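# Move the coaster can onto the turntable's orange spot

## Task

Pick up the can sitting on the coaster and place it upright on the orange spot of the turntable, without disturbing the other cans already standing on the turntable.

## Robot and tools

Robot: two arms, left_arm and right_arm, each with six revolute joints and a two-finger gripper whose fingers can fold. Base poses in the scene frame: left_arm at (-0.069, +0.672, 0) m, quat_wxyz (+1.000, 0, 0, -0.002); right_arm at (-0.003, -0.691, 0) m, quat_wxyz (+1.000, 0, 0, -0.023). A camera stand sits behind the arms. Loose objects may occasionally get a small push from outside.

Frame: all hand positions, orientations and velocities are in the scene frame. Its origin is at table-top height, halfway between the nominal bases; +x points out over the table, +z up, and left_arm is on the +y side (not tied to image left/right). Printed hand poses can be off by a few centimetres, more at long reach. end_effector_position is the point between the pads when shut; the gripper's +z is along the fingers, its y axis is the opening direction. Fingertips extend about 33 mm past that point at gaps up to 40 mm, only 9 mm when fully open.

The row (used by every moving tool): 18 plain numbers covering both arms, even if one arm stays put. First left_arm: waist, shoulder, elbow, forearm roll, wrist pitch, wrist roll (absolute target angles in radians, same form as the Joint positions line), then gripper position, force_limit, speed (each in [-1, 1]); then the same nine for right_arm. Stated joint ranges: waist -6.283 to 6.283, shoulder -6.283 to 6.283, elbow -2.792 to 2.792, forearm roll -6.283 to 6.283, wrist pitch -6.283 to 6.283, wrist roll -6.283 to 6.283. Wrist roll is sign-reversed on both arms, in commands and in results. Targets more than 0.010 rad beyond a range end are refused; slightly past the real end they get clipped, and a "joint sent to its limit" line may appear. To keep a joint or gripper unchanged, resend its current Joint targets angle or the last gripper numbers (a 0 is a real command).

Gripper numbers: position +1 is fully open (140 mm), pads touch near -0.8, and -1 closes until blocked. force_limit sets squeeze (roughly 14 N at -1, 40 N at 0, 58 N at +1 for a slow close); speed sets closing rate (about 30 mm/s at -1, 140 at 0, 250 at +1) and a fast close grips harder. Both start at +1. Grip near the fingertip quarter of the pads; nearer the palm the fingers fold and may hold a narrow can poorly. Pressing fingertips down onto a surface folds them quietly, so avoid it. After closing, confirm object_status = 2 (0 moving, 1 blocked while opening, 2 blocked while closing, 3 reached target or pads met). It can lag 0.2 to 1.7 s. position_measured is in counts: 3 open, ~75 = 100 mm, 139 = 60 mm, 200 = 20 mm, 230 pads meeting. To squeeze harder, raise force_limit and nudge position (-1 to -0.98); to soften, reopen and close slowly.

Tools:
- execute_actions(actions, cameras): actions is a list of actions; each action is up to 15 rows, one per 1/30 s step, the last row held for the remaining steps. An empty list returns a full status with images. cameras: list of names, ["all"], or [].
- move(target, speed, blend, stop_force, zero, blocking, cameras): target is one 18-number row or a list of up to 15 rows of absolute joint goals; joints travel in sync so the hand follows a curve and nothing is avoided. speed in rad/s for the joint with most travel, 0.01 to 3.92, default 0.5, one value or one per target. blend in rad rounds corners (0 = stop at each). stop_force 10 to 80 N ends an arm's path when it feels that much extra resistance; use a low speed for touches, keep finger numbers identical across the list, and omit it when lifting off a surface. zero (default true) rezeroes the force reference. blocking=false returns after about 0.5 s while motion continues (not allowed with stop_force). The result adds a move: line such as done, off_target, moving, held or fault, plus limits=held if steps were withheld.
- wait(seconds 0 to 10, cameras): let time pass holding the last commands.
- stop(cameras): brake the current move; fingers keep going.
- zoom_image(camera, region): enlarge [x0, y0, x1, y1] pixels (at most 504 by 504) of cam_head_left, cam_head_right, cam_left_wrist or cam_right_wrist from the latest images.
- finished_scene(scene): ends the scene irreversibly; give the current scene's integer number. Call it only when the can stands on the orange spot unaided.

Cameras: cam_head_left, cam_head_right, cam_high, cam_low, cam_left_wrist, cam_right_wrist, all 896x504. Wrist depth lines give 7x7 grids of distances (from about 60 mm; "-" means no value).

Result lines: Joint positions, Joint velocities (may read "within noise"), Joint targets (current drive goals), Tool commands, end-effector pose and velocities, Joint torques, External joint torques (outside load per joint, includes held weight), Flange force along gripper axes (noisy). "joint command not followed" means the clearance check between arms altered steps.

Hazards: a torque at a joint's load limit (waist/shoulder 309, elbow 145, forearm roll 36.5, wrist pitch 35.9, wrist roll 35.2 N m) or 144 N outside force halts that arm for 10 s; if its own grip pins it, open first. Arms are stiff, so targets just beyond firm contact can fault. Motor overheating (from holding loads, stretched poses, pushing against the unreachable) brakes the arm for 30 to 60 s; watch for MOTOR HOT. Never let an arm press or close on the other arm. Avoid hard impacts, dropping the can, releasing it while moving, knocking over the turntable cans, or anything leaving the table. Set the can down gently and open only once it rests upright.

Each tool is called after "Request:" by a JSON object that holds its "name" and its "arguments".

## Session

Request:
{"name": "execute_actions", "arguments": {"actions": []}}

Scene clock: 0.00 s.
left_arm: end_effector_position=(+0.1214, +0.4367, +0.3444) position_measured=3 object_status=3 end_effector_quat_wxyz=(-0.309, +0.120, +0.889, -0.315) | right_arm: end_effector_position=(+0.1240, -0.4603, +0.1453) position_measured=3 object_status=3 end_effector_quat_wxyz=(-0.426, +0.259, +0.848, -0.180)
Joint positions: left_arm=[-0.265 -0.182 2.147 -0.705 1.775 1.498] | right_arm=[0.549 0.182 2.257 0.325 1.622 0.619]
Joint velocities: within noise
Joint torques (N m): no reading
External joint torques (N m): no reading
Flange force (N): no reading
Wrist depth (mm): cam_left_wrist=[2453 2991 2609 668 531 436 352 / 2920 3185 2190 637 495 424 366 / 2609 929 802 615 475 398 356 / - 118 750 569 472 125 340 / - 103 691 543 463 118 92 / - 1005 659 534 448 394 78 / - 707 587 522 436 387 -] | cam_right_wrist=[- 196 211 261 350 285 241 / 207 212 235 380 326 267 228 / 200 214 257 380 307 252 216 / 202 104 320 359 285 238 103 / - 91 308 332 268 229 98 / - 288 347 332 254 215 192 / - - 352 297 242 204 189]
Joint targets: left_arm=[-0.265 -0.182 2.147 -0.705 1.775 1.498] | right_arm=[0.549 0.182 2.257 0.325 1.622 0.619]
Tool commands: left_gripper/position=+1.0 left_gripper/force_limit=+1.0 left_gripper/speed=+1.0 right_gripper/position=+1.0 right_gripper/force_limit=+1.0 right_gripper/speed=+1.0

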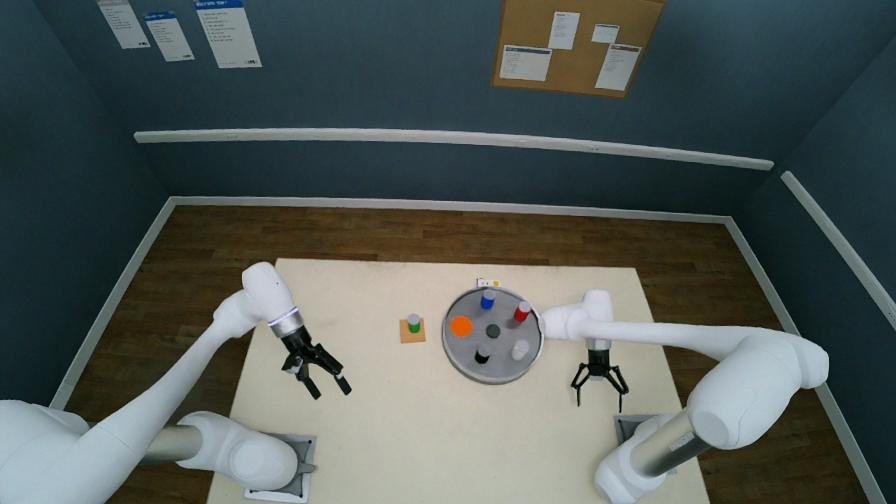

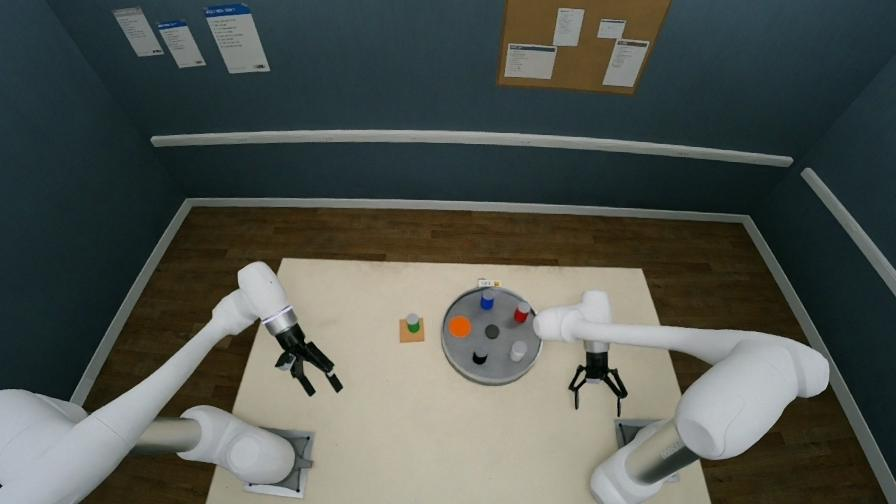

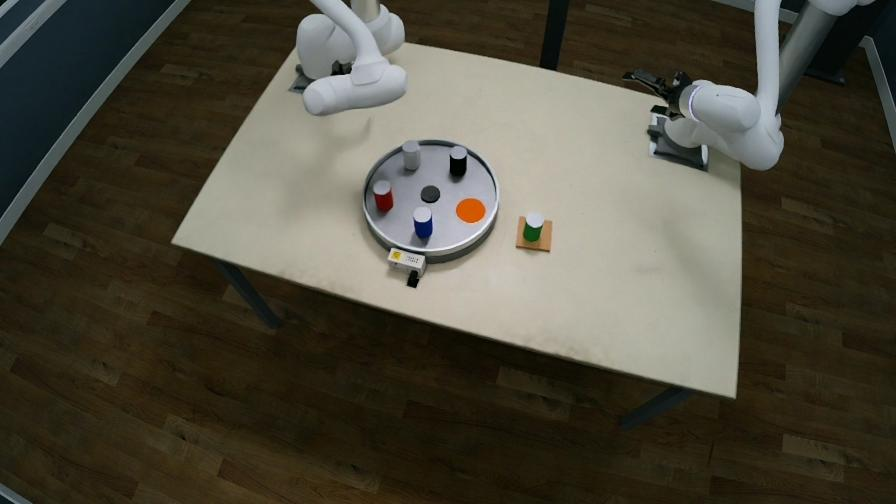

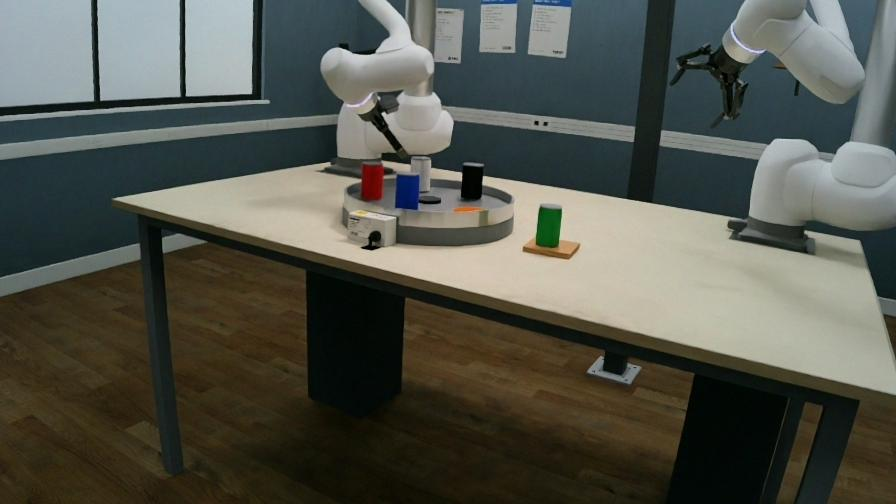

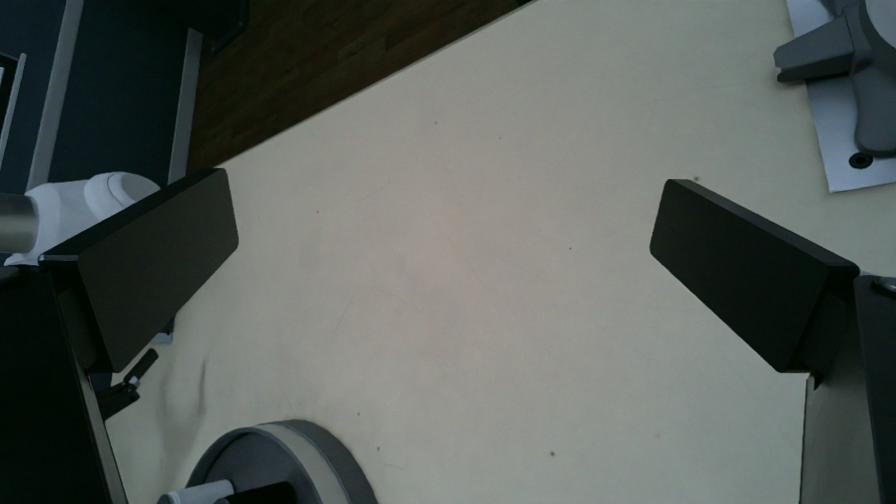

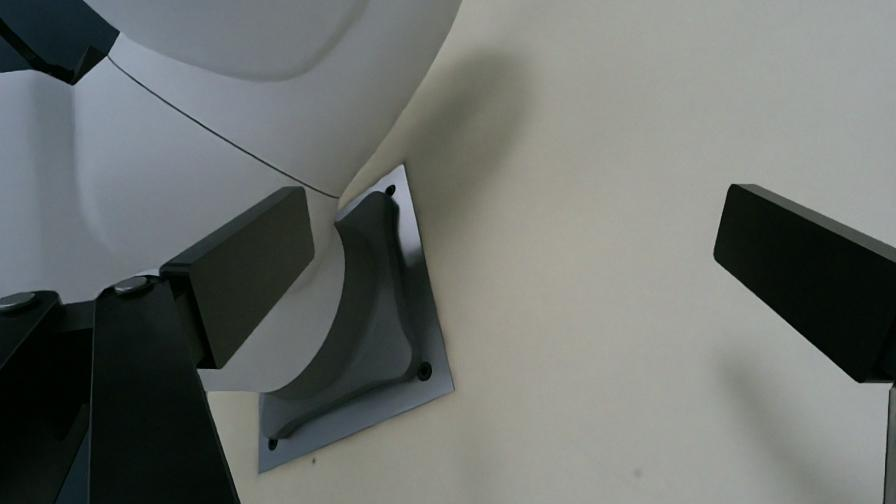

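Request:
{"name": "move", "arguments": {"target": [-0.849,0.163,1.651,0,1.328,2.42,1,-1,0,0.549,0.182,2.257,0.325,1.622,0.619,1,1,1], "speed": 1.2, "cameras": ["cam_left_wrist","cam_head_left"]}}

Scene clock: 2.27 s.
left_arm: end_effector_position=(+0.3797, +0.2109, +0.2972) position_measured=3 object_status=3 end_effector_quat_wxyz=(+0.000, +0.002, +1.000, +0.000) | right_arm: end_effector_position=(+0.1241, -0.4603, +0.1453) position_measured=3 object_status=3 end_effector_quat_wxyz=(-0.426, +0.259, +0.848, -0.180)
Joint positions: left_arm=[-0.849 0.163 1.651 0 1.328 2.42] | right_arm=[0.549 0.182 2.257 0.325 1.622 0.619]
Joint torques (N m): left_arm=[-1.47 -58.19 -43.13 4.13 -0.11 1.13] | right_arm=[0.77 -42.39 -26.55 3.43 1.97 -0.23]
External joint torques (N m): left_arm=[1.48 0.04 1.91 0.06 0.13 -1.13] | right_arm=[-0.77 -3.1 0.05 -0.16 0.23 0.25]
Flange force (N): left_arm=[-0.6 5.2 2.4] | right_arm=[1.9 -6.9 -0.6]
Wrist depth (mm): cam_left_wrist=[322 330 378 383 387 390 398 / 269 345 397 408 412 419 425 / 365 362 419 425 442 439 450 / - 118 442 446 475 126 476 / - 415 497 508 513 118 92 / - 473 545 563 559 565 78 / - 1817 1803 1901 1858 1887 -] | cam_right_wrist=[2612 195 210 286 373 - 228 / 207 212 235 390 321 278 225 / 199 215 252 367 304 248 211 / 202 104 320 357 285 240 103 / - 91 307 321 269 229 98 / - 299 346 304 260 215 192 / - - 366 283 240 207 188]
Joint targets: left_arm=[-0.849 0.163 1.651 0.000 1.328 2.420] | right_arm=[0.549 0.182 2.257 0.325 1.622 0.619]
move: done
Images, in order (width x height): cam_head_left 896x504, cam_left_wrist 896x504.

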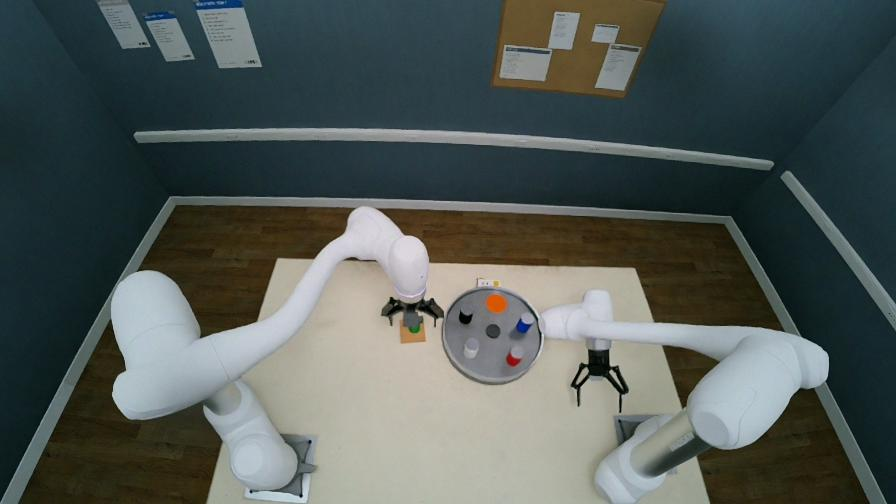

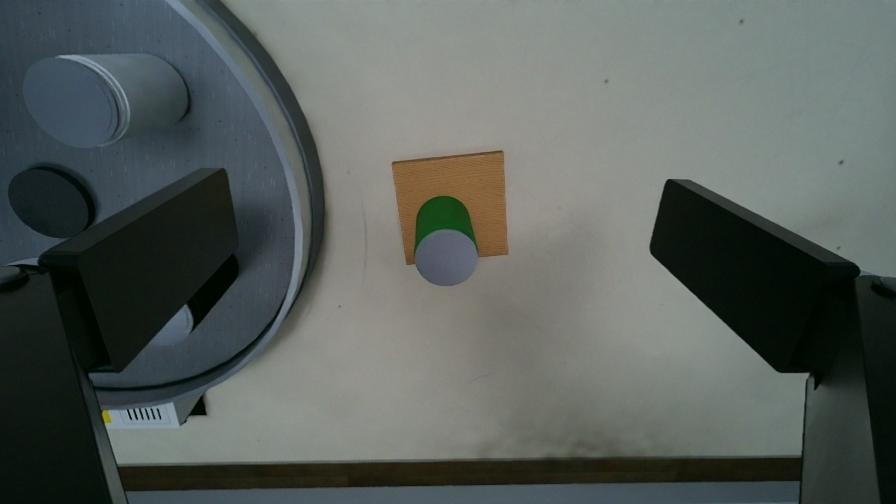

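Request:
{"name": "move", "arguments": {"target": [-0.753,0.303,1.623,0,1.216,2.324,1,-1,0,0.549,0.182,2.257,0.325,1.622,0.619,1,1,1], "speed": 0.6, "cameras": ["cam_left_wrist","cam_head_left"]}}

Request:
{"name": "wait", "arguments": {"seconds": 1, "cameras": ["cam_head_left"]}}

Request:
{"name": "wait", "arguments": {"seconds": 1, "cameras": ["cam_head_left"]}}

Scene clock: 3.47 s.
left_arm: end_effector_position=(+0.4698, +0.2106, +0.2175) position_measured=3 object_status=3 end_effector_quat_wxyz=(+0.000, +0.002, +1.000, +0.000) | right_arm: end_effector_position=(+0.1241, -0.4603, +0.1453) position_measured=3 object_status=3 end_effector_quat_wxyz=(-0.426, +0.259, +0.848, -0.180)
Joint positions: left_arm=[-0.753 0.303 1.623 0 1.216 2.324] | right_arm=[0.549 0.182 2.257 0.325 1.622 0.619]
Joint torques (N m): left_arm=[-1.92 -72.62 -41.57 4.01 -0.08 1.17] | right_arm=[0.46 -42.12 -26.39 3.47 1.96 -0.24]
External joint torques (N m): left_arm=[1.69 1.33 1.65 0.06 0.11 -1.17] | right_arm=[-0.46 -3.38 -0.1 -0.2 0.24 0.26]
Flange force (N): left_arm=[-1.8 3.8 2.4] | right_arm=[2.7 -6.9 -0.7]
Wrist depth (mm): cam_left_wrist=[256 258 306 309 317 320 323 / 230 268 325 318 333 339 344 / 205 250 346 258 358 356 371 / - 119 373 381 385 126 387 / - 388 404 411 419 125 92 / - 432 441 445 453 462 78 / - 469 483 1668 1790 1727 -] | cam_right_wrist=[2641 196 211 260 335 283 241 / 206 213 235 390 326 260 224 / 200 215 260 - 303 253 215 / 201 104 321 349 286 240 103 / - 91 308 328 275 227 98 / - 297 341 304 255 216 192 / - - 353 282 243 209 -]
Joint targets: left_arm=[-0.753 0.303 1.623 0.000 1.216 2.324] | right_arm=[0.549 0.182 2.257 0.325 1.622 0.619]
move: done
Images, in order (width x height): cam_head_left 896x504, cam_left_wrist 896x504.

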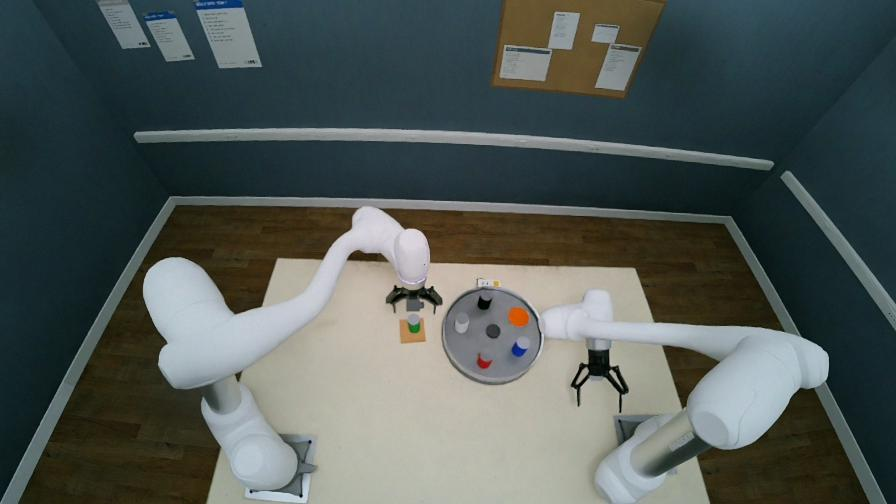

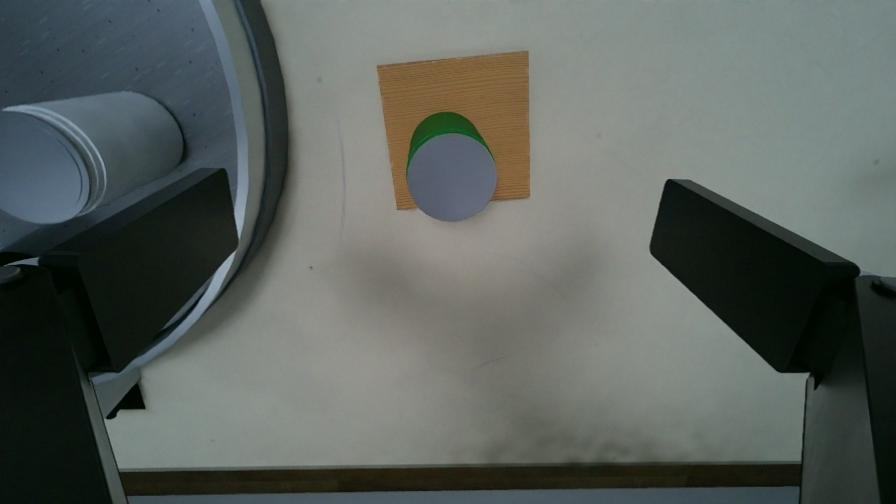

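Scene clock: 4.47 s.
left_arm: end_effector_position=(+0.4699, +0.2107, +0.2174) position_measured=3 object_status=3 end_effector_quat_wxyz=(+0.000, +0.002, +1.000, +0.000) | right_arm: end_effector_position=(+0.1241, -0.4603, +0.1453) position_measured=3 object_status=3 end_effector_quat_wxyz=(-0.426, +0.259, +0.848, -0.180)
Joint positions: left_arm=[-0.753 0.303 1.623 0 1.216 2.324] | right_arm=[0.549 0.182 2.257 0.325 1.622 0.619]
Joint torques (N m): left_arm=[-2.02 -71.95 -41.73 3.95 -0.08 1.22] | right_arm=[0.56 -42.44 -26.49 3.5 1.95 -0.22]
External joint torques (N m): left_arm=[2.15 0.62 1.83 0.12 0.11 -1.22] | right_arm=[-0.56 -3.07 -0.03 -0.23 0.25 0.24]
Flange force (N): left_arm=[-1.1 5.2 2.3] | right_arm=[2.2 -6.6 -0.7]
Wrist depth (mm): cam_left_wrist=[255 258 307 309 318 321 324 / 272 275 323 317 335 340 346 / 289 275 348 257 358 357 371 / - 119 376 381 385 125 387 / - 385 405 411 422 125 92 / - 430 439 444 457 461 78 / - 471 477 1691 1739 1739 -] | cam_right_wrist=[- 195 211 255 347 292 240 / 207 213 235 394 325 264 226 / 199 215 260 396 298 255 215 / 200 104 318 357 285 240 103 / - 91 308 329 269 229 98 / - - 344 313 246 216 192 / - - 354 277 236 208 188]
Joint targets: left_arm=[-0.753 0.303 1.623 0.000 1.216 2.324] | right_arm=[0.549 0.182 2.257 0.325 1.622 0.619]
Tool commands: left_gripper/position=+1.0 left_gripper/force_limit=-1.0 left_gripper/speed=+0.0 right_gripper/position=+1.0 right_gripper/force_limit=+1.0 right_gripper/speed=+1.0
wait: 1.00 s; at rest by 0.17 s
Images, in order (width x height): cam_head_left 896x504.

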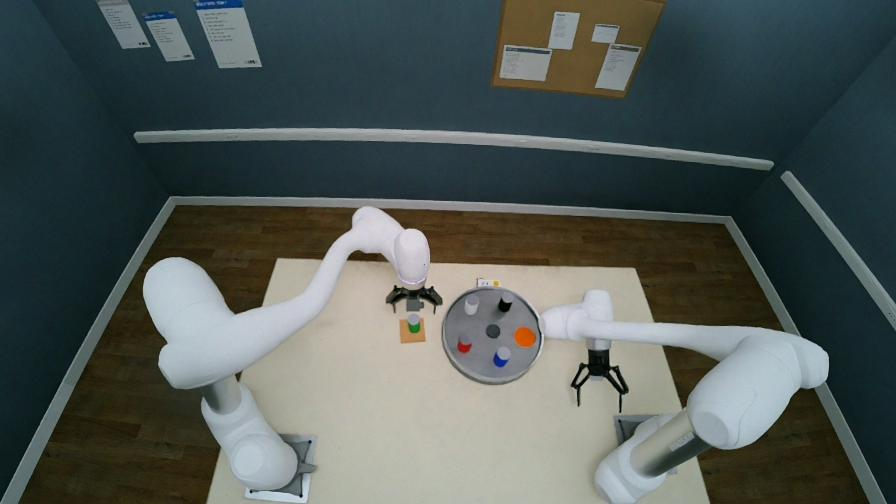

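Scene clock: 5.47 s.
left_arm: end_effector_position=(+0.4698, +0.2107, +0.2173) position_measured=3 object_status=3 end_effector_quat_wxyz=(+0.000, +0.002, +1.000, +0.000) | right_arm: end_effector_position=(+0.1241, -0.4603, +0.1453) position_measured=3 object_status=3 end_effector_quat_wxyz=(-0.426, +0.259, +0.848, -0.180)
Joint positions: left_arm=[-0.753 0.303 1.623 0 1.216 2.324] | right_arm=[0.549 0.182 2.257 0.325 1.622 0.619]
Joint torques (N m): left_arm=[-1.82 -71.91 -41.6 4 -0.11 1.17] | right_arm=[0.43 -42.57 -26.36 3.48 1.93 -0.26]
External joint torques (N m): left_arm=[2.21 0.67 1.75 0.08 0.13 -1.17] | right_arm=[-0.38 -3.1 -0.15 -0.21 0.26 0.29]
Flange force (N): left_arm=[-1.4 5.1 2.2] | right_arm=[2.5 -6.4 -0.8]
Wrist depth (mm): cam_left_wrist=[256 258 309 309 316 316 324 / 268 270 325 316 334 338 344 / 206 245 350 258 358 359 372 / - 119 376 381 387 126 386 / - 386 407 410 414 407 92 / - 429 440 448 454 462 78 / - 467 480 1715 1764 1739 -] | cam_right_wrist=[- 196 211 271 351 288 240 / 208 212 235 379 321 268 226 / 199 215 257 381 304 254 216 / 201 104 323 356 283 240 103 / - 91 306 323 266 232 98 / - 284 349 303 253 214 192 / - - 349 286 240 203 189]
Joint targets: left_arm=[-0.753 0.303 1.623 0.000 1.216 2.324] | right_arm=[0.549 0.182 2.257 0.325 1.622 0.619]
Tool commands: left_gripper/position=+1.0 left_gripper/force_limit=-1.0 left_gripper/speed=+0.0 right_gripper/position=+1.0 right_gripper/force_limit=+1.0 right_gripper/speed=+1.0
wait: 1.00 s; at rest by 0.17 s
Images, in order (width x height): cam_head_left 896x504.

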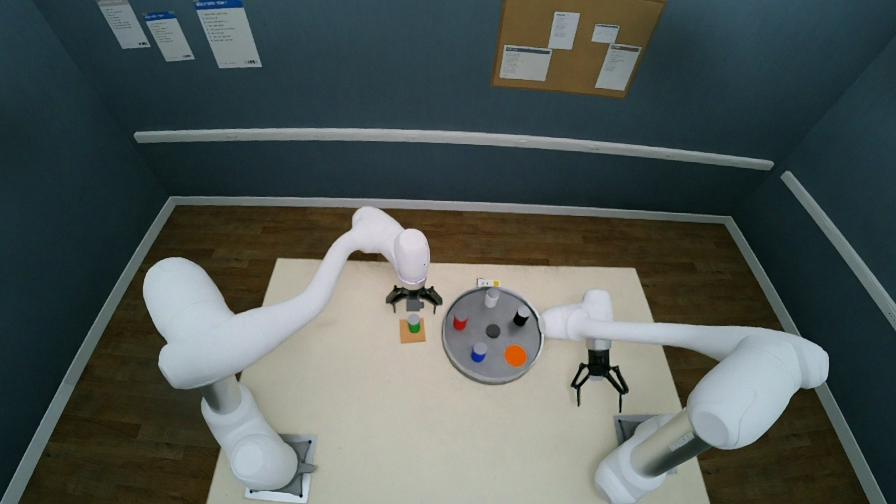

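Request:
{"name": "wait", "arguments": {"seconds": 0.2, "cameras": ["cam_low","cam_high","cam_head_left"]}}

Request:
{"name": "zoom_image", "arguments": {"camera": "cam_low", "region": [320, 150, 600, 280]}}

Request:
{"name": "zoom_image", "arguments": {"camera": "cam_high", "region": [340, 120, 570, 300]}}

Request:
{"name": "wait", "arguments": {"seconds": 2, "cameras": ["cam_high","cam_head_left"]}}

Request:
{"name": "wait", "arguments": {"seconds": 2, "cameras": ["cam_high","cam_head_left"]}}

Scene clock: 5.87 s.
left_arm: end_effector_position=(+0.4698, +0.2107, +0.2173) position_measured=3 object_status=3 end_effector_quat_wxyz=(+0.000, +0.002, +1.000, +0.000) | right_arm: end_effector_position=(+0.1241, -0.4603, +0.1453) position_measured=3 object_status=3 end_effector_quat_wxyz=(-0.426, +0.259, +0.848, -0.180)
Joint positions: left_arm=[-0.753 0.303 1.623 0 1.216 2.324] | right_arm=[0.549 0.182 2.257 0.325 1.622 0.619]
Joint torques (N m): left_arm=[-1.98 -71.62 -41.83 3.99 -0.09 1.14] | right_arm=[0.87 -42.27 -26.56 3.48 1.99 -0.21]
External joint torques (N m): left_arm=[2.14 0.37 1.96 0.08 0.12 -1.14] | right_arm=[-0.9 -3.09 0.06 -0.21 0.2 0.24]
Flange force (N): left_arm=[-0.6 5.6 2.3] | right_arm=[1.6 -7.1 -0.7]
Wrist depth (mm): cam_left_wrist=[256 258 308 309 316 319 323 / 273 272 324 318 335 339 343 / 283 275 347 259 359 360 370 / - 119 373 381 386 126 388 / - 389 405 411 416 126 92 / - 433 440 442 455 457 78 / - 473 474 1635 1764 486 -] | cam_right_wrist=[- 195 210 247 - 270 240 / 207 211 234 - 328 265 226 / 199 215 268 380 307 263 215 / 200 104 320 347 285 240 103 / - 91 309 315 256 232 98 / - - 345 304 252 219 191 / - - 363 290 236 209 188]
Joint targets: left_arm=[-0.753 0.303 1.623 0.000 1.216 2.324] | right_arm=[0.549 0.182 2.257 0.325 1.622 0.619]
Tool commands: left_gripper/position=+1.0 left_gripper/force_limit=-1.0 left_gripper/speed=+0.0 right_gripper/position=+1.0 right_gripper/force_limit=+1.0 right_gripper/speed=+1.0
wait: 0.20 s; at rest from the start
Images, in order (width x height): cam_head_left 896x504, cam_high 896x504, cam_low 896x504.

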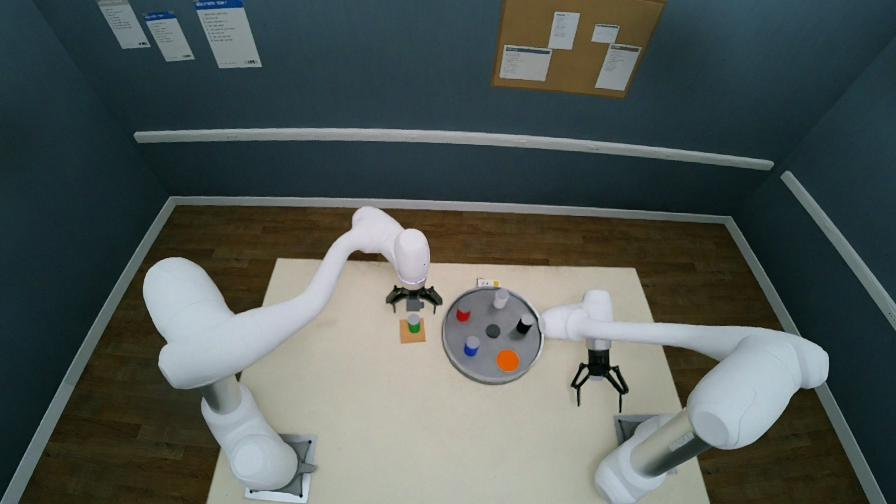

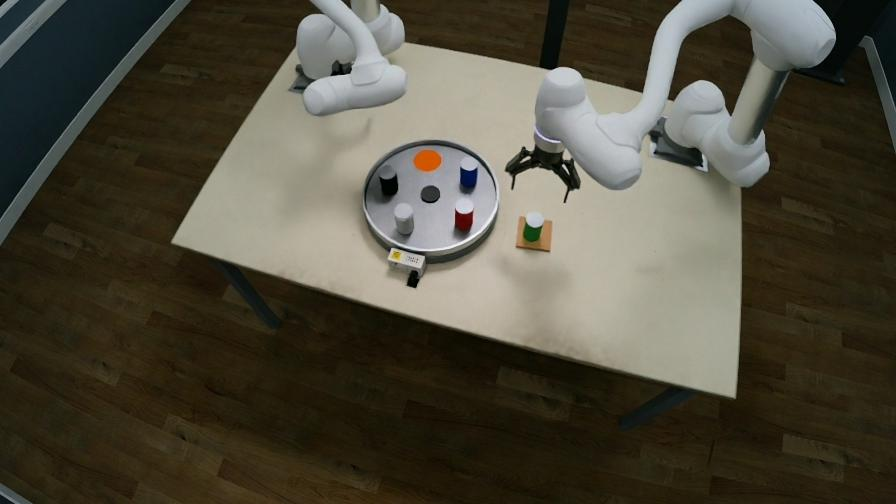

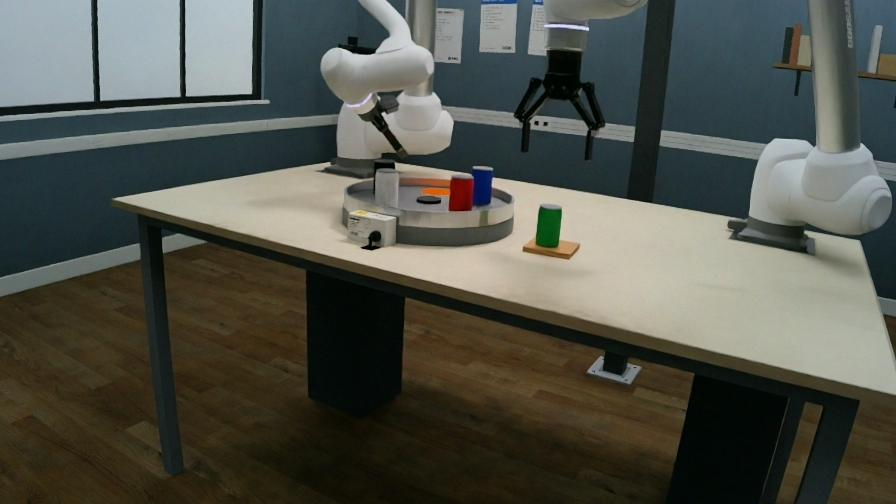

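Scaled by 1.800 from the camera's 896x504 image, which has a finer 1280x720 frame.

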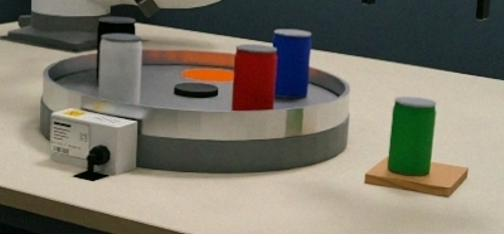

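Scaled by 2.191 from the camera's 896x504 image, which has a finer 1280x720 frame.

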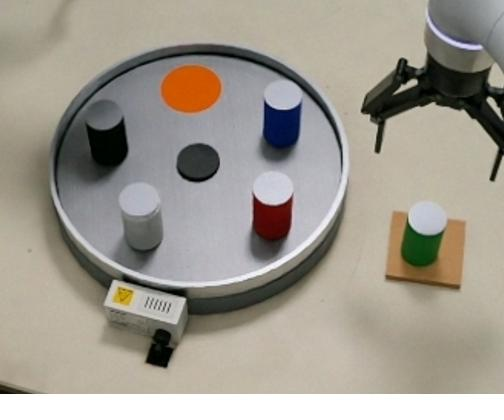

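Scene clock: 7.87 s.
left_arm: end_effector_position=(+0.4698, +0.2107, +0.2173) position_measured=3 object_status=3 end_effector_quat_wxyz=(+0.000, +0.002, +1.000, +0.000) | right_arm: end_effector_position=(+0.1241, -0.4603, +0.1453) position_measured=3 object_status=3 end_effector_quat_wxyz=(-0.426, +0.259, +0.848, -0.180)
Joint positions: left_arm=[-0.753 0.303 1.623 0 1.216 2.324] | right_arm=[0.549 0.182 2.257 0.325 1.622 0.619]
Joint torques (N m): left_arm=[-1.9 -71.7 -41.67 4.01 -0.09 1.19] | right_arm=[0.48 -42.41 -26.64 3.49 1.98 -0.24]
External joint torques (N m): left_arm=[1.81 0.64 1.83 0.05 0.12 -1.19] | right_arm=[-0.47 -3.14 0.13 -0.22 0.22 0.27]
Flange force (N): left_arm=[-0.8 4.8 2.3] | right_arm=[2.3 -6.7 -0.3]
Wrist depth (mm): cam_left_wrist=[- 258 307 307 316 318 333 / 273 273 324 314 336 339 345 / 288 275 349 259 359 355 368 / - 119 374 382 387 126 389 / - 387 405 409 420 125 92 / - 431 438 446 449 458 78 / - 473 481 1727 1752 1739 -] | cam_right_wrist=[- 195 211 272 347 285 240 / 207 213 236 380 332 275 225 / 200 215 256 393 306 267 216 / 200 104 320 348 287 143 103 / - 91 308 327 268 229 98 / - 297 346 317 254 216 192 / - - 353 292 240 206 189]
Joint targets: left_arm=[-0.753 0.303 1.623 0.000 1.216 2.324] | right_arm=[0.549 0.182 2.257 0.325 1.622 0.619]
Tool commands: left_gripper/position=+1.0 left_gripper/force_limit=-1.0 left_gripper/speed=+0.0 right_gripper/position=+1.0 right_gripper/force_limit=+1.0 right_gripper/speed=+1.0
wait: 2.00 s; at rest by 0.17 s
Images, in order (width x height): cam_head_left 896x504, cam_high 896x504.

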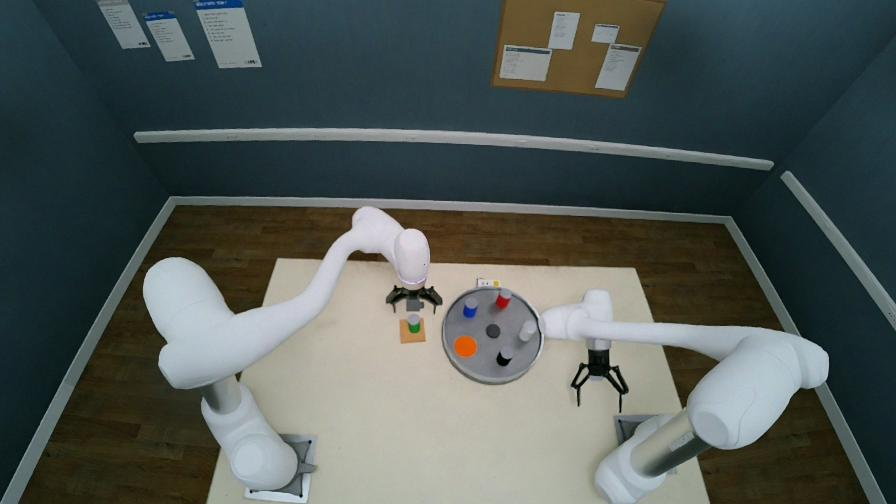

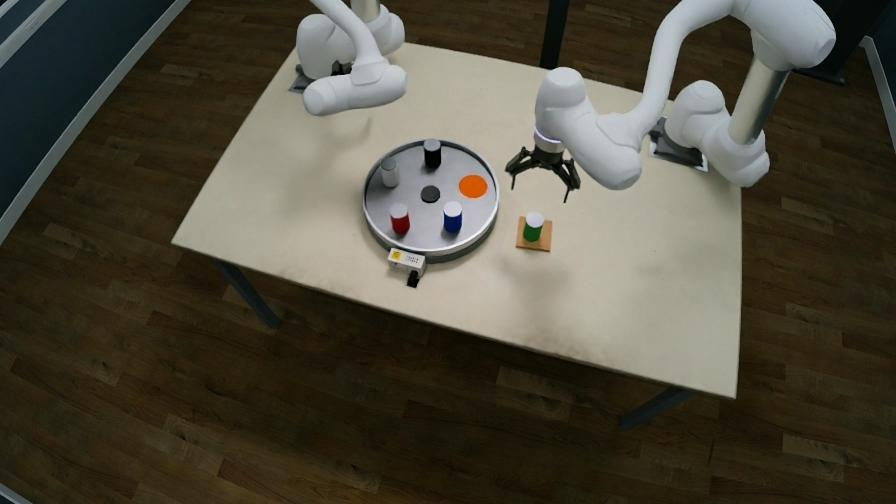

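Scene clock: 9.87 s.
left_arm: end_effector_position=(+0.4698, +0.2107, +0.2173) position_measured=3 object_status=3 end_effector_quat_wxyz=(+0.000, +0.002, +1.000, +0.000) | right_arm: end_effector_position=(+0.1241, -0.4603, +0.1453) position_measured=3 object_status=3 end_effector_quat_wxyz=(-0.426, +0.259, +0.848, -0.180)
Joint positions: left_arm=[-0.753 0.303 1.623 0 1.216 2.324] | right_arm=[0.549 0.182 2.257 0.325 1.622 0.619]
Joint torques (N m): left_arm=[-1.82 -71.85 -41.69 3.98 -0.09 1.16] | right_arm=[0.89 -42.39 -26.54 3.45 2.01 -0.2]
External joint torques (N m): left_arm=[1.76 0.63 1.8 0.09 0.12 -1.16] | right_arm=[-0.86 -3.14 0.06 -0.19 0.18 0.22]
Flange force (N): left_arm=[-0.8 4.7 2.2] | right_arm=[1.8 -7.0 -0.6]
Wrist depth (mm): cam_left_wrist=[221 260 307 309 314 321 321 / 271 273 325 317 332 340 345 / 288 276 348 260 358 358 370 / - 119 377 380 387 126 389 / - 315 403 407 418 126 92 / - 430 439 442 452 461 78 / - 465 479 1727 1739 1830 -] | cam_right_wrist=[2426 195 211 390 349 285 241 / 206 212 235 398 339 266 226 / 199 215 254 431 312 255 216 / 201 104 319 349 286 238 103 / - 91 309 329 274 230 98 / - - 346 305 253 212 192 / - - 348 305 249 205 189]
Joint targets: left_arm=[-0.753 0.303 1.623 0.000 1.216 2.324] | right_arm=[0.549 0.182 2.257 0.325 1.622 0.619]
Tool commands: left_gripper/position=+1.0 left_gripper/force_limit=-1.0 left_gripper/speed=+0.0 right_gripper/position=+1.0 right_gripper/force_limit=+1.0 right_gripper/speed=+1.0
wait: 2.00 s; at rest by 0.17 s
Images, in order (width x height): cam_head_left 896x504, cam_high 896x504.

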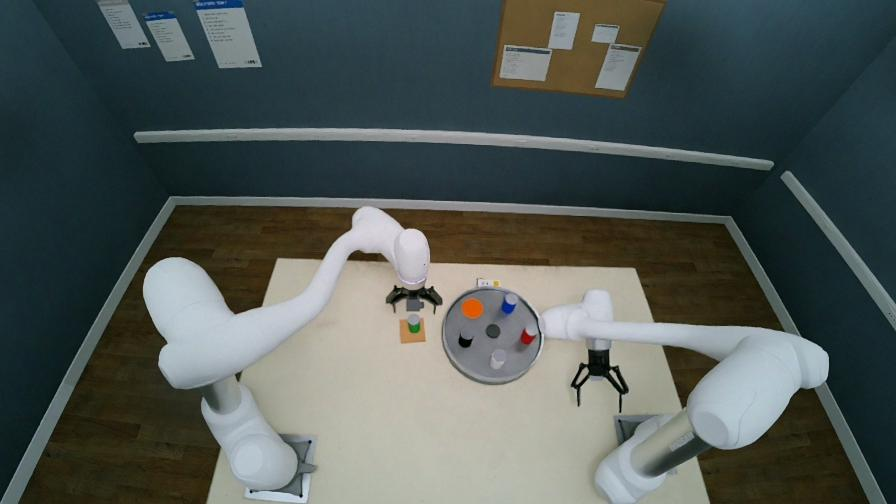

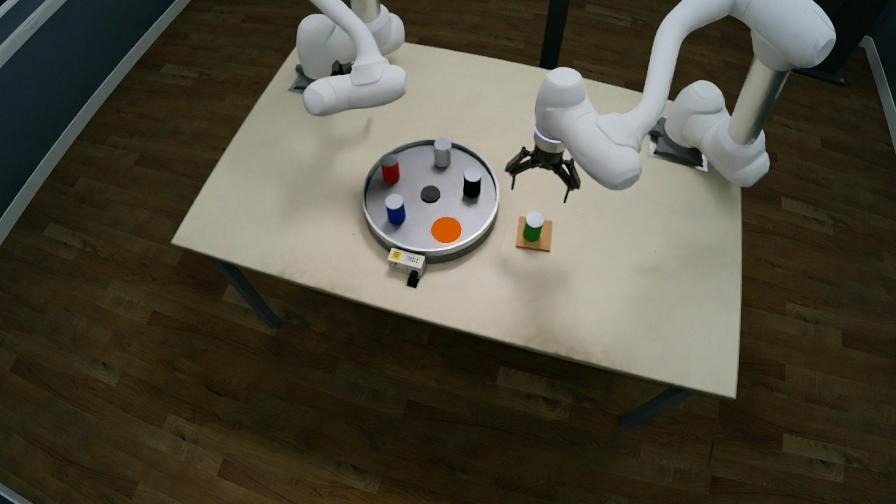

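Request:
{"name": "move", "arguments": {"target": [-0.725,0.376,1.652,0,1.114,2.296,1,-1,0,0.549,0.182,2.257,0.325,1.622,0.619,1,1,1], "speed": 0.4, "cameras": ["cam_left_wrist"]}}

Scene clock: 14.93 s.
left_arm: end_effector_position=(+0.4976, +0.2125, +0.1500) position_measured=3 object_status=3 end_effector_quat_wxyz=(+0.000, +0.002, +1.000, +0.000) | right_arm: end_effector_position=(+0.1241, -0.4603, +0.1453) position_measured=3 object_status=3 end_effector_quat_wxyz=(-0.426, +0.259, +0.848, -0.180)
Joint positions: left_arm=[-0.725 0.376 1.652 0 1.114 2.296] | right_arm=[0.549 0.182 2.257 0.325 1.622 0.619]
Joint torques (N m): left_arm=[-1.96 -76.5 -39.9 3.83 -0.08 1.21] | right_arm=[0.64 -42.55 -26.59 3.49 2.04 -0.2]
External joint torques (N m): left_arm=[2.03 -0.25 1.75 0.06 0.11 -1.21] | right_arm=[-0.63 -2.95 0.06 -0.23 0.15 0.23]
Flange force (N): left_arm=[0.2 5.8 1.3] | right_arm=[1.8 -6.4 -0.5]
Wrist depth (mm): cam_left_wrist=[198 203 246 241 252 255 260 / 209 216 263 176 267 274 279 / 224 209 281 184 289 287 298 / - 119 301 307 312 126 312 / - 316 325 330 334 327 92 / - 346 353 359 363 370 78 / - 380 386 398 399 404 -] | cam_right_wrist=[2426 195 211 273 351 284 243 / 207 211 234 404 325 268 226 / 200 215 252 387 309 255 215 / 201 104 320 350 287 235 103 / - 91 307 326 267 230 98 / - - 345 302 254 216 192 / - - 350 270 244 204 -]
Joint targets: left_arm=[-0.725 0.376 1.652 0.000 1.114 2.296] | right_arm=[0.549 0.182 2.257 0.325 1.622 0.619]
move: done
Images, in order (width x height): cam_left_wrist 896x504.

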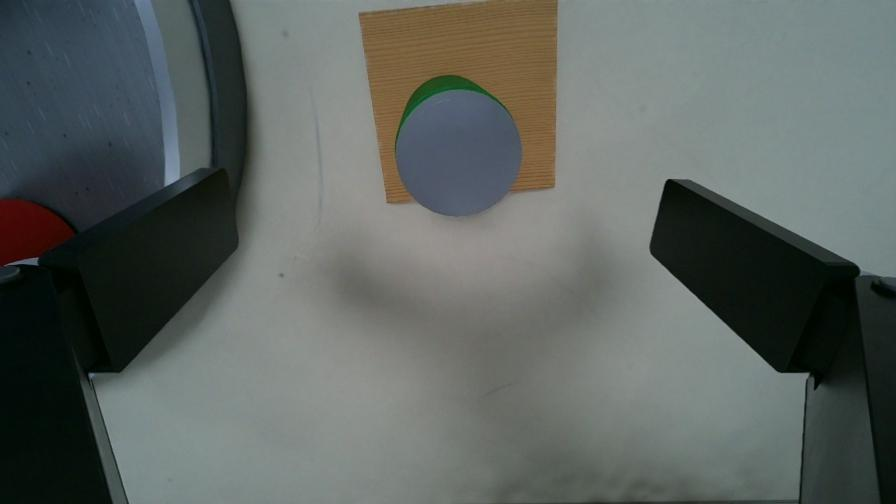

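Request:
{"name": "move", "arguments": {"target": [[-0.7236,0.4062,1.7045,0,1.0309,2.2946,1,-0.05,-1,0.549,0.182,2.257,0.325,1.622,0.619,1,1,1],[-0.7236,0.4062,1.7045,0,1.0309,2.2946,-1,-0.05,-1,0.549,0.182,2.257,0.325,1.622,0.619,1,1,1]], "speed": 0.2, "cameras": ["cam_left_wrist"]}}

Scene clock: 19.30 s.
left_arm: end_effector_position=(+0.4947, +0.2164, +0.1022) position_measured=153 object_status=0 end_effector_quat_wxyz=(+0.000, +0.002, +1.000, +0.000) | right_arm: end_effector_position=(+0.1241, -0.4603, +0.1453) position_measured=3 object_status=3 end_effector_quat_wxyz=(-0.426, +0.259, +0.848, -0.180)
Joint positions: left_arm=[-0.724 0.406 1.705 0 1.031 2.295] | right_arm=[0.549 0.182 2.257 0.325 1.622 0.619]
Joint torques (N m): left_arm=[-1.56 -70.88 -32.8 3.88 -0.08 1.17] | right_arm=[0.73 -42.57 -26.5 3.46 2.02 -0.27]
External joint torques (N m): left_arm=[1.49 -7.17 -3.7 -0.15 0.11 -1.17] | right_arm=[-0.73 -2.9 0.01 -0.19 0.17 0.3]
Flange force (N): left_arm=[-0.8 4.1 -9.2] | right_arm=[1.6 -6.5 -0.6]
Wrist depth (mm): cam_left_wrist=[143 199 202 198 204 213 216 / 151 206 216 173 219 227 230 / 165 221 227 135 233 243 246 / 184 93 112 144 105 254 265 / - 72 116 273 - 77 280 / - 68 294 297 - - - / - - - 328 - - -] | cam_right_wrist=[- 196 211 261 363 285 - / 207 212 235 385 314 276 222 / 200 214 256 390 309 254 216 / 201 104 320 352 289 234 103 / - 91 308 322 269 230 98 / - 288 345 307 252 216 192 / - - 376 285 241 206 189]
Joint targets: left_arm=[-0.724 0.406 1.704 0.000 1.031 2.295] | right_arm=[0.549 0.182 2.257 0.325 1.622 0.619]
move: done
Images, in order (width x height): cam_left_wrist 896x504.

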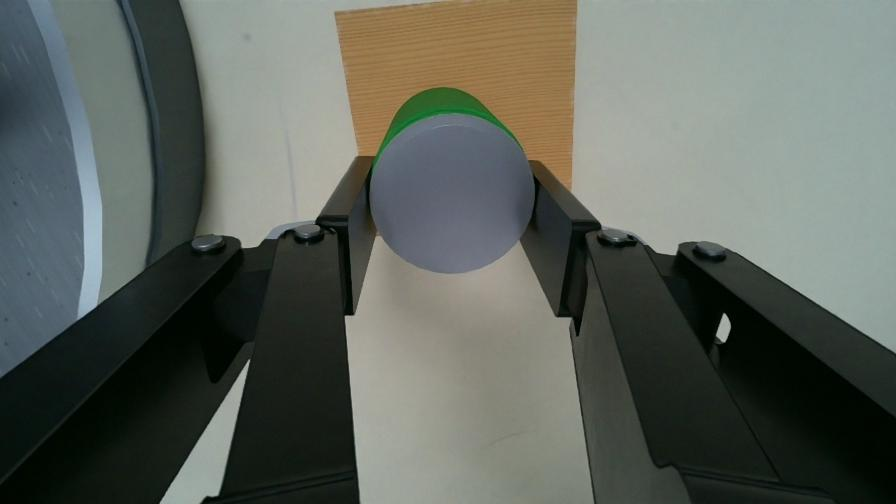

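Request:
{"name": "move", "arguments": {"target": [[-0.7236,0.3009,1.5265,0,1.3142,2.2946,-1,-0.05,-1,0.549,0.182,2.257,0.325,1.622,0.619,1,1,1],[-1.060,0.4436,1.2341,0,1.4639,2.631,-1,-0.05,-1,0.549,0.182,2.257,0.325,1.622,0.619,1,1,1]], "speed": [0.25,0.6], "blend": 0.05, "cameras": ["cam_left_wrist","cam_head_left"]}}

Scene clock: 21.60 s.
left_arm: end_effector_position=(+0.3600, -0.0293, +0.3204) position_measured=153 object_status=2 end_effector_quat_wxyz=(+0.000, +0.002, +1.000, +0.000) | right_arm: end_effector_position=(+0.1241, -0.4603, +0.1453) position_measured=3 object_status=3 end_effector_quat_wxyz=(-0.426, +0.259, +0.848, -0.180)
Joint positions: left_arm=[-1.06 0.444 1.234 0 1.464 2.631] | right_arm=[0.549 0.182 2.257 0.325 1.622 0.619]
Joint torques (N m): left_arm=[-2.4 -89.34 -45.17 4.17 -0.14 1.19] | right_arm=[0.88 -42.6 -26.45 3.5 1.99 -0.26]
External joint torques (N m): left_arm=[2.46 2.04 2.9 0.13 0.15 -1.19] | right_arm=[-0.87 -2.9 -0.01 -0.24 0.21 0.28]
Flange force (N): left_arm=[-1.9 5.3 4.6] | right_arm=[1.4 -6.7 -0.8]
Wrist depth (mm): cam_left_wrist=[392 345 351 358 405 413 414 / 413 365 370 161 430 443 444 / 435 391 389 134 399 462 478 / 466 88 112 144 105 486 509 / - 72 116 450 - 77 78 / - 68 - 511 - - - / - - - 1830 - - -] | cam_right_wrist=[- 195 210 250 354 287 238 / 207 211 236 357 316 274 226 / 199 215 256 382 309 253 216 / 200 104 320 359 298 143 103 / - 91 310 322 260 230 98 / - - 345 307 254 215 193 / - - 350 281 240 206 188]
Joint targets: left_arm=[-1.060 0.444 1.234 0.000 1.464 2.631] | right_arm=[0.549 0.182 2.257 0.325 1.622 0.619]
move: done
Images, in order (width x height): cam_head_left 896x504, cam_left_wrist 896x504.

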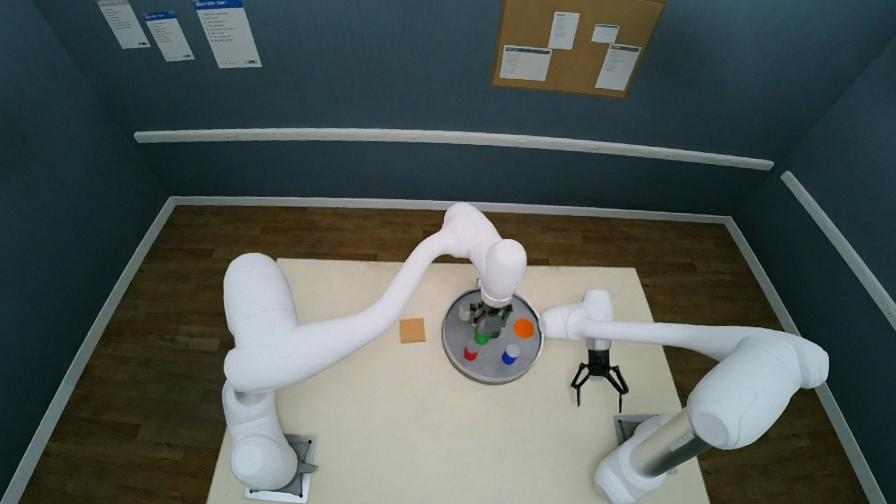

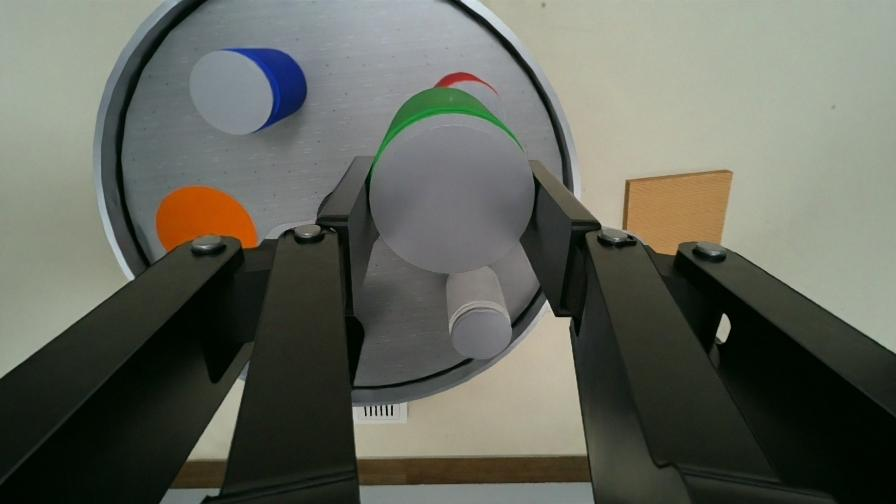

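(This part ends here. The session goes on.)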